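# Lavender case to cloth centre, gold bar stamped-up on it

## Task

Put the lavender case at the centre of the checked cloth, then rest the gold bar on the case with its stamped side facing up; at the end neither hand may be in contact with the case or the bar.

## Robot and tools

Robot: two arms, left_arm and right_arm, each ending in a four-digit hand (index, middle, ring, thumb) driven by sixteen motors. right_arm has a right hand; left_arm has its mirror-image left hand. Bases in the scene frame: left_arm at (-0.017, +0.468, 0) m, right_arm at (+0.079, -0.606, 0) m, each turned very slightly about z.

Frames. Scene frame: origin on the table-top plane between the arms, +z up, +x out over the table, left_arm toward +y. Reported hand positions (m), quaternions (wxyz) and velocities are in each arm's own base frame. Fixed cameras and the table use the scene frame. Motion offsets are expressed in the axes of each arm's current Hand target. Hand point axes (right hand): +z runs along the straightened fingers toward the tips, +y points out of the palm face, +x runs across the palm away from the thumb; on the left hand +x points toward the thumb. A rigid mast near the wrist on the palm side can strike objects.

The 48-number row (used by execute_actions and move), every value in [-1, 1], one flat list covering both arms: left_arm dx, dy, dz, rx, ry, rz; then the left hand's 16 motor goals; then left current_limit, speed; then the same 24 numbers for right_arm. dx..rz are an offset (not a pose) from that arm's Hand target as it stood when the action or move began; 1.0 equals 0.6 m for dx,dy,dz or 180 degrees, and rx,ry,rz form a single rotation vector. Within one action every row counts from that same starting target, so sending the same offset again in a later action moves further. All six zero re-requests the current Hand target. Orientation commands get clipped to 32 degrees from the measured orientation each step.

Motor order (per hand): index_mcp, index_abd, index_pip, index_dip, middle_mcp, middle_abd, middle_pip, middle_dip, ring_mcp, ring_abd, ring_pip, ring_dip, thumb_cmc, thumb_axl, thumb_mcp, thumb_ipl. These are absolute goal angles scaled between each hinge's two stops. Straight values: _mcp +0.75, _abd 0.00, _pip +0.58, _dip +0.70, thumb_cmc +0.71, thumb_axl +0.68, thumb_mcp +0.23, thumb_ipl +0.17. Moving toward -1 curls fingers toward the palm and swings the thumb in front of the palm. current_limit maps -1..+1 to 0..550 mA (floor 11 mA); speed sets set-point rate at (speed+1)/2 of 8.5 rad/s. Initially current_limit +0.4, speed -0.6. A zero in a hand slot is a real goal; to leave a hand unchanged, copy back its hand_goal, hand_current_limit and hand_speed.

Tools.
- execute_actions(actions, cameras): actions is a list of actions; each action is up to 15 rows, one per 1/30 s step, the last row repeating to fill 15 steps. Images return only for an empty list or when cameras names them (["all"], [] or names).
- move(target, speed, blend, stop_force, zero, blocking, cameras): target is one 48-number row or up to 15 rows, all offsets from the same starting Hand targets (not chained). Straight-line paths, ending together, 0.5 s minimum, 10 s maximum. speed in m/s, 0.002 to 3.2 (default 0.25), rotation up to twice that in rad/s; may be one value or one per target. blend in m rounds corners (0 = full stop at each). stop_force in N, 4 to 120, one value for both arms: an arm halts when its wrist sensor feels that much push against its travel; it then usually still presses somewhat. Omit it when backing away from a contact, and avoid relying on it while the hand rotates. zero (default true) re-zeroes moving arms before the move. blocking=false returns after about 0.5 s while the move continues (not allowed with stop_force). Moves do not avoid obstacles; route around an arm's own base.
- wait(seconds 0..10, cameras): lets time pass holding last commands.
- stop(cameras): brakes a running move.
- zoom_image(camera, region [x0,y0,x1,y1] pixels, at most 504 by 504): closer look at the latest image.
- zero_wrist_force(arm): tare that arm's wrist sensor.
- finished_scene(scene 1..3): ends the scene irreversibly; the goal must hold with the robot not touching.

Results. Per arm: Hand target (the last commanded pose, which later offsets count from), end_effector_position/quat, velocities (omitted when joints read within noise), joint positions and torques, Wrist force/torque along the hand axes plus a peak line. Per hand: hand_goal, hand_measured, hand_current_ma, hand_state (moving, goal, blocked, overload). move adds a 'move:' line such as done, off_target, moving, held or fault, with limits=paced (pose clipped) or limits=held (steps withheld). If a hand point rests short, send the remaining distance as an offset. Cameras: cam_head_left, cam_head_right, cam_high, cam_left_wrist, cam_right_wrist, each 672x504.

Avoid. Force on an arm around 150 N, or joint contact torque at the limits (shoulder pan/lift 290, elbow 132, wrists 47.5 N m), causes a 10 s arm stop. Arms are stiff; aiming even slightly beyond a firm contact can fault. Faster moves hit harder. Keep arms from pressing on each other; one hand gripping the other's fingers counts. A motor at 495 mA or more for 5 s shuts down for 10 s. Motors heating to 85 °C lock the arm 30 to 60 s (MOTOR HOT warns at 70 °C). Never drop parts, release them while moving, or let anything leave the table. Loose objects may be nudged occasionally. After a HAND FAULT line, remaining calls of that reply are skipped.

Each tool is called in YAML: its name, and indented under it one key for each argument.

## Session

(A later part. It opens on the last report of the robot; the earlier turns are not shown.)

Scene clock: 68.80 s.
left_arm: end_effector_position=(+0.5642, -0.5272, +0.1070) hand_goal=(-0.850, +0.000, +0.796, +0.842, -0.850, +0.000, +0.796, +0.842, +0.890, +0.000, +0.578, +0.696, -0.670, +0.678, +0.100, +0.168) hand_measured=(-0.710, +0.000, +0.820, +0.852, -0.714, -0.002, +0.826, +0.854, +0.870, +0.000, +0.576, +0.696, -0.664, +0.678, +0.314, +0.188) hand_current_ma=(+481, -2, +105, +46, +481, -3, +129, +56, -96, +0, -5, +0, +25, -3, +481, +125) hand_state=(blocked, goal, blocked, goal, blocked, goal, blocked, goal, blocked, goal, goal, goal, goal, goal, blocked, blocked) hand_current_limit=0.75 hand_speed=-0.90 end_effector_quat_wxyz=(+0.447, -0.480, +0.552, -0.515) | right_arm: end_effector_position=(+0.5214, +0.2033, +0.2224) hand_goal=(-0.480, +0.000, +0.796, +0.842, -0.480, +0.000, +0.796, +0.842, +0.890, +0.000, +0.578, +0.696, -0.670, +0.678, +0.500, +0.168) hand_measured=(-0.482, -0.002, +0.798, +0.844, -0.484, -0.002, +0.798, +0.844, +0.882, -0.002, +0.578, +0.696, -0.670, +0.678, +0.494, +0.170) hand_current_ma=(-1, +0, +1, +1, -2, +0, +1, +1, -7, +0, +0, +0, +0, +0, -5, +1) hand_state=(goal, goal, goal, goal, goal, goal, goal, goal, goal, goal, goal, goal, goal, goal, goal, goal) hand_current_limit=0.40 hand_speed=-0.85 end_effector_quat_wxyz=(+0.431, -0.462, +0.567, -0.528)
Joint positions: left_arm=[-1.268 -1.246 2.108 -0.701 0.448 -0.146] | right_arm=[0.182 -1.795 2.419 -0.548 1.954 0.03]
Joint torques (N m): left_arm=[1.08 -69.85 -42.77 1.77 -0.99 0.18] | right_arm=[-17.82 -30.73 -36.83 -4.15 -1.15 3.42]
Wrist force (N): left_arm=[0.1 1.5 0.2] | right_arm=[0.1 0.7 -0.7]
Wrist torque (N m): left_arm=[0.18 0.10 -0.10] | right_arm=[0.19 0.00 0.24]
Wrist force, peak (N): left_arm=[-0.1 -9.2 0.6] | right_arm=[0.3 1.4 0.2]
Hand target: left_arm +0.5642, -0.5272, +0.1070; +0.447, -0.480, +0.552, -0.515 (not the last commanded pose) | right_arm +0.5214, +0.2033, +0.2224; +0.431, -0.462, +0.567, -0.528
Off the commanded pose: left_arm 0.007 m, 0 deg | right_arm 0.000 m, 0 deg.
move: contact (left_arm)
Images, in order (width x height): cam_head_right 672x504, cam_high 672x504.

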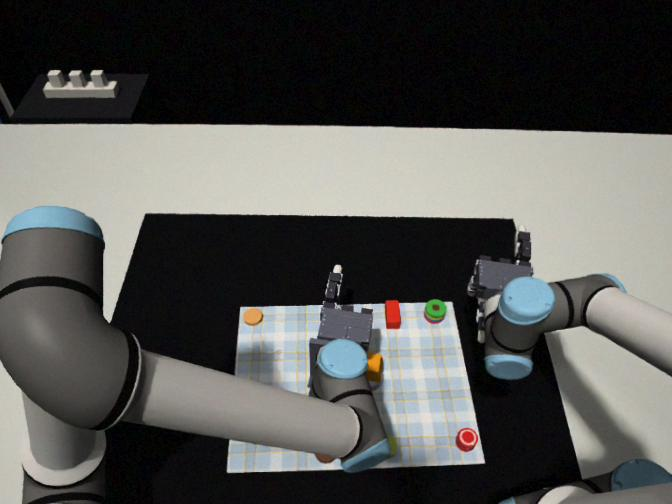

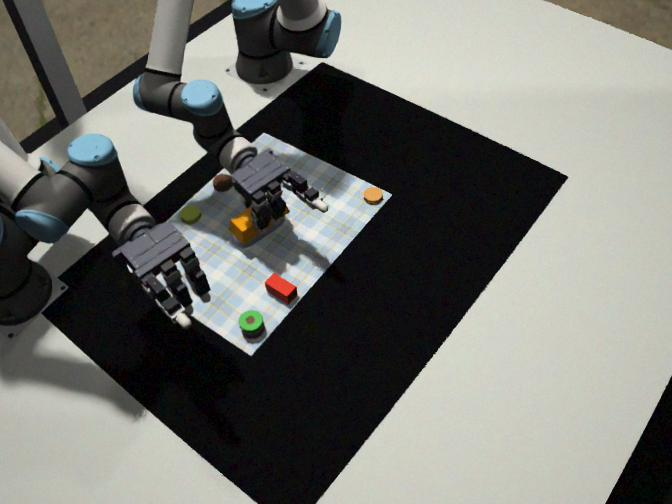

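move:
  target:
    - [0,0,0,0,0,0, -0.60, 0, 0.796, 0.841, -0.60, 0, 0.796, 0.841, 0.89, 0, 0.577, 0.696, -0.671, 0.677, 0.45, 0.168, 0.4, -0.9, 0,0,0,0,0,0, -0.48, 0, 0.796, 0.841, -0.48, 0, 0.796, 0.841, 0.89, 0, 0.577, 0.696, -0.671, 0.677, 0.50, 0.168, 0.4, -0.85]
    - [0,-0.2328,-0.0163,0,0,0, -0.60, 0, 0.796, 0.841, -0.60, 0, 0.796, 0.841, 0.89, 0, 0.577, 0.696, -0.671, 0.677, 0.45, 0.168, 0.4, -0.9, 0,0,0,0,0,0, -0.48, 0, 0.796, 0.841, -0.48, 0, 0.796, 0.841, 0.89, 0, 0.577, 0.696, -0.671, 0.677, 0.50, 0.168, 0.4, -0.85]
  speed: 0.12
  cameras: ["cam_high","cam_head_right"]

zoom_image:
  camera: "cam_high"
  region: [180, 140, 340, 280]

Scene clock: 74.73 s.
left_arm: end_effector_position=(+0.5643, -0.5273, +0.2471) hand_goal=(-0.600, +0.000, +0.796, +0.842, -0.600, +0.000, +0.796, +0.842, +0.890, +0.000, +0.578, +0.696, -0.670, +0.678, +0.450, +0.168) hand_measured=(-0.602, +0.000, +0.798, +0.844, -0.602, -0.002, +0.798, +0.844, +0.870, +0.000, +0.576, +0.696, -0.666, +0.678, +0.444, +0.170) hand_current_ma=(-10, -2, +8, +10, -9, -3, +9, +11, -96, +0, -5, +0, +15, -3, -27, +9) hand_state=(goal, goal, goal, goal, goal, goal, goal, goal, blocked, goal, goal, goal, goal, goal, goal, goal) hand_current_limit=0.40 hand_speed=-0.90 end_effector_quat_wxyz=(+0.447, -0.480, +0.552, -0.515) | right_arm: end_effector_position=(+0.5214, +0.2033, +0.2224) hand_goal=(-0.480, +0.000, +0.796, +0.842, -0.480, +0.000, +0.796, +0.842, +0.890, +0.000, +0.578, +0.696, -0.670, +0.678, +0.500, +0.168) hand_measured=(-0.482, -0.002, +0.798, +0.844, -0.484, -0.002, +0.798, +0.844, +0.882, -0.002, +0.578, +0.696, -0.670, +0.678, +0.494, +0.170) hand_current_ma=(-1, +0, +1, +1, -2, +0, +1, +1, -7, +0, +0, +0, +0, +0, -5, +1) hand_state=(goal, goal, goal, goal, goal, goal, goal, goal, goal, goal, goal, goal, goal, goal, goal, goal) hand_current_limit=0.40 hand_speed=-0.85 end_effector_quat_wxyz=(+0.431, -0.462, +0.567, -0.528)
Joint positions: left_arm=[-1.268 -1.418 2.01 -0.43 0.448 -0.146] | right_arm=[0.182 -1.795 2.419 -0.548 1.954 0.03]
Joint torques (N m): left_arm=[-12.88 -30.46 -29.52 -2.83 -2.14 -1.84] | right_arm=[-17.12 -30.21 -34.9 -4 -0.97 3.58]
Wrist force (N): left_arm=[-0.2 -0.7 -0.2] | right_arm=[0.3 1.0 0.2]
Wrist torque (N m): left_arm=[0.07 0.14 -0.03] | right_arm=[0.16 -0.06 0.27]
Wrist force, peak (N): left_arm=[-0.2 -2.5 -0.3] | right_arm=[0.5 1.4 -0.1]
Hand target: left_arm +0.5642, -0.5273, +0.2470; +0.447, -0.480, +0.552, -0.515 | right_arm +0.5214, +0.2033, +0.2224; +0.431, -0.462, +0.567, -0.528
Off the commanded pose: left_arm 0.000 m, 0 deg | right_arm 0.000 m, 0 deg.
move: done
Images, in order (width x height): cam_head_right 672x504, cam_high 672x504.

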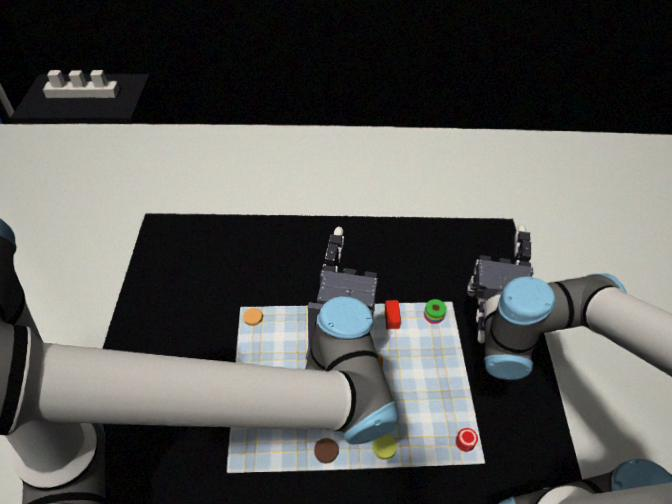

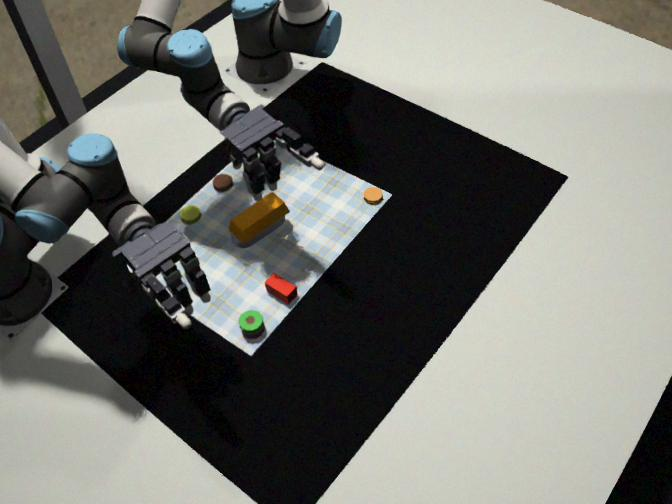

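Scaled by 3.150 from the camera's 672x504 image, which has a finer 960x720 frame.

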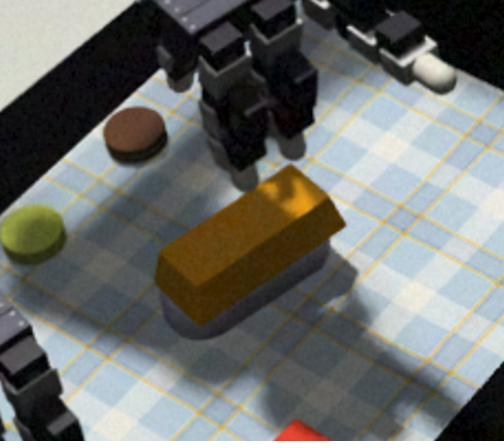

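Placed stably. Finishing scene 2.

finished_scene:
  scene: 2

The scene is finished: the task was done.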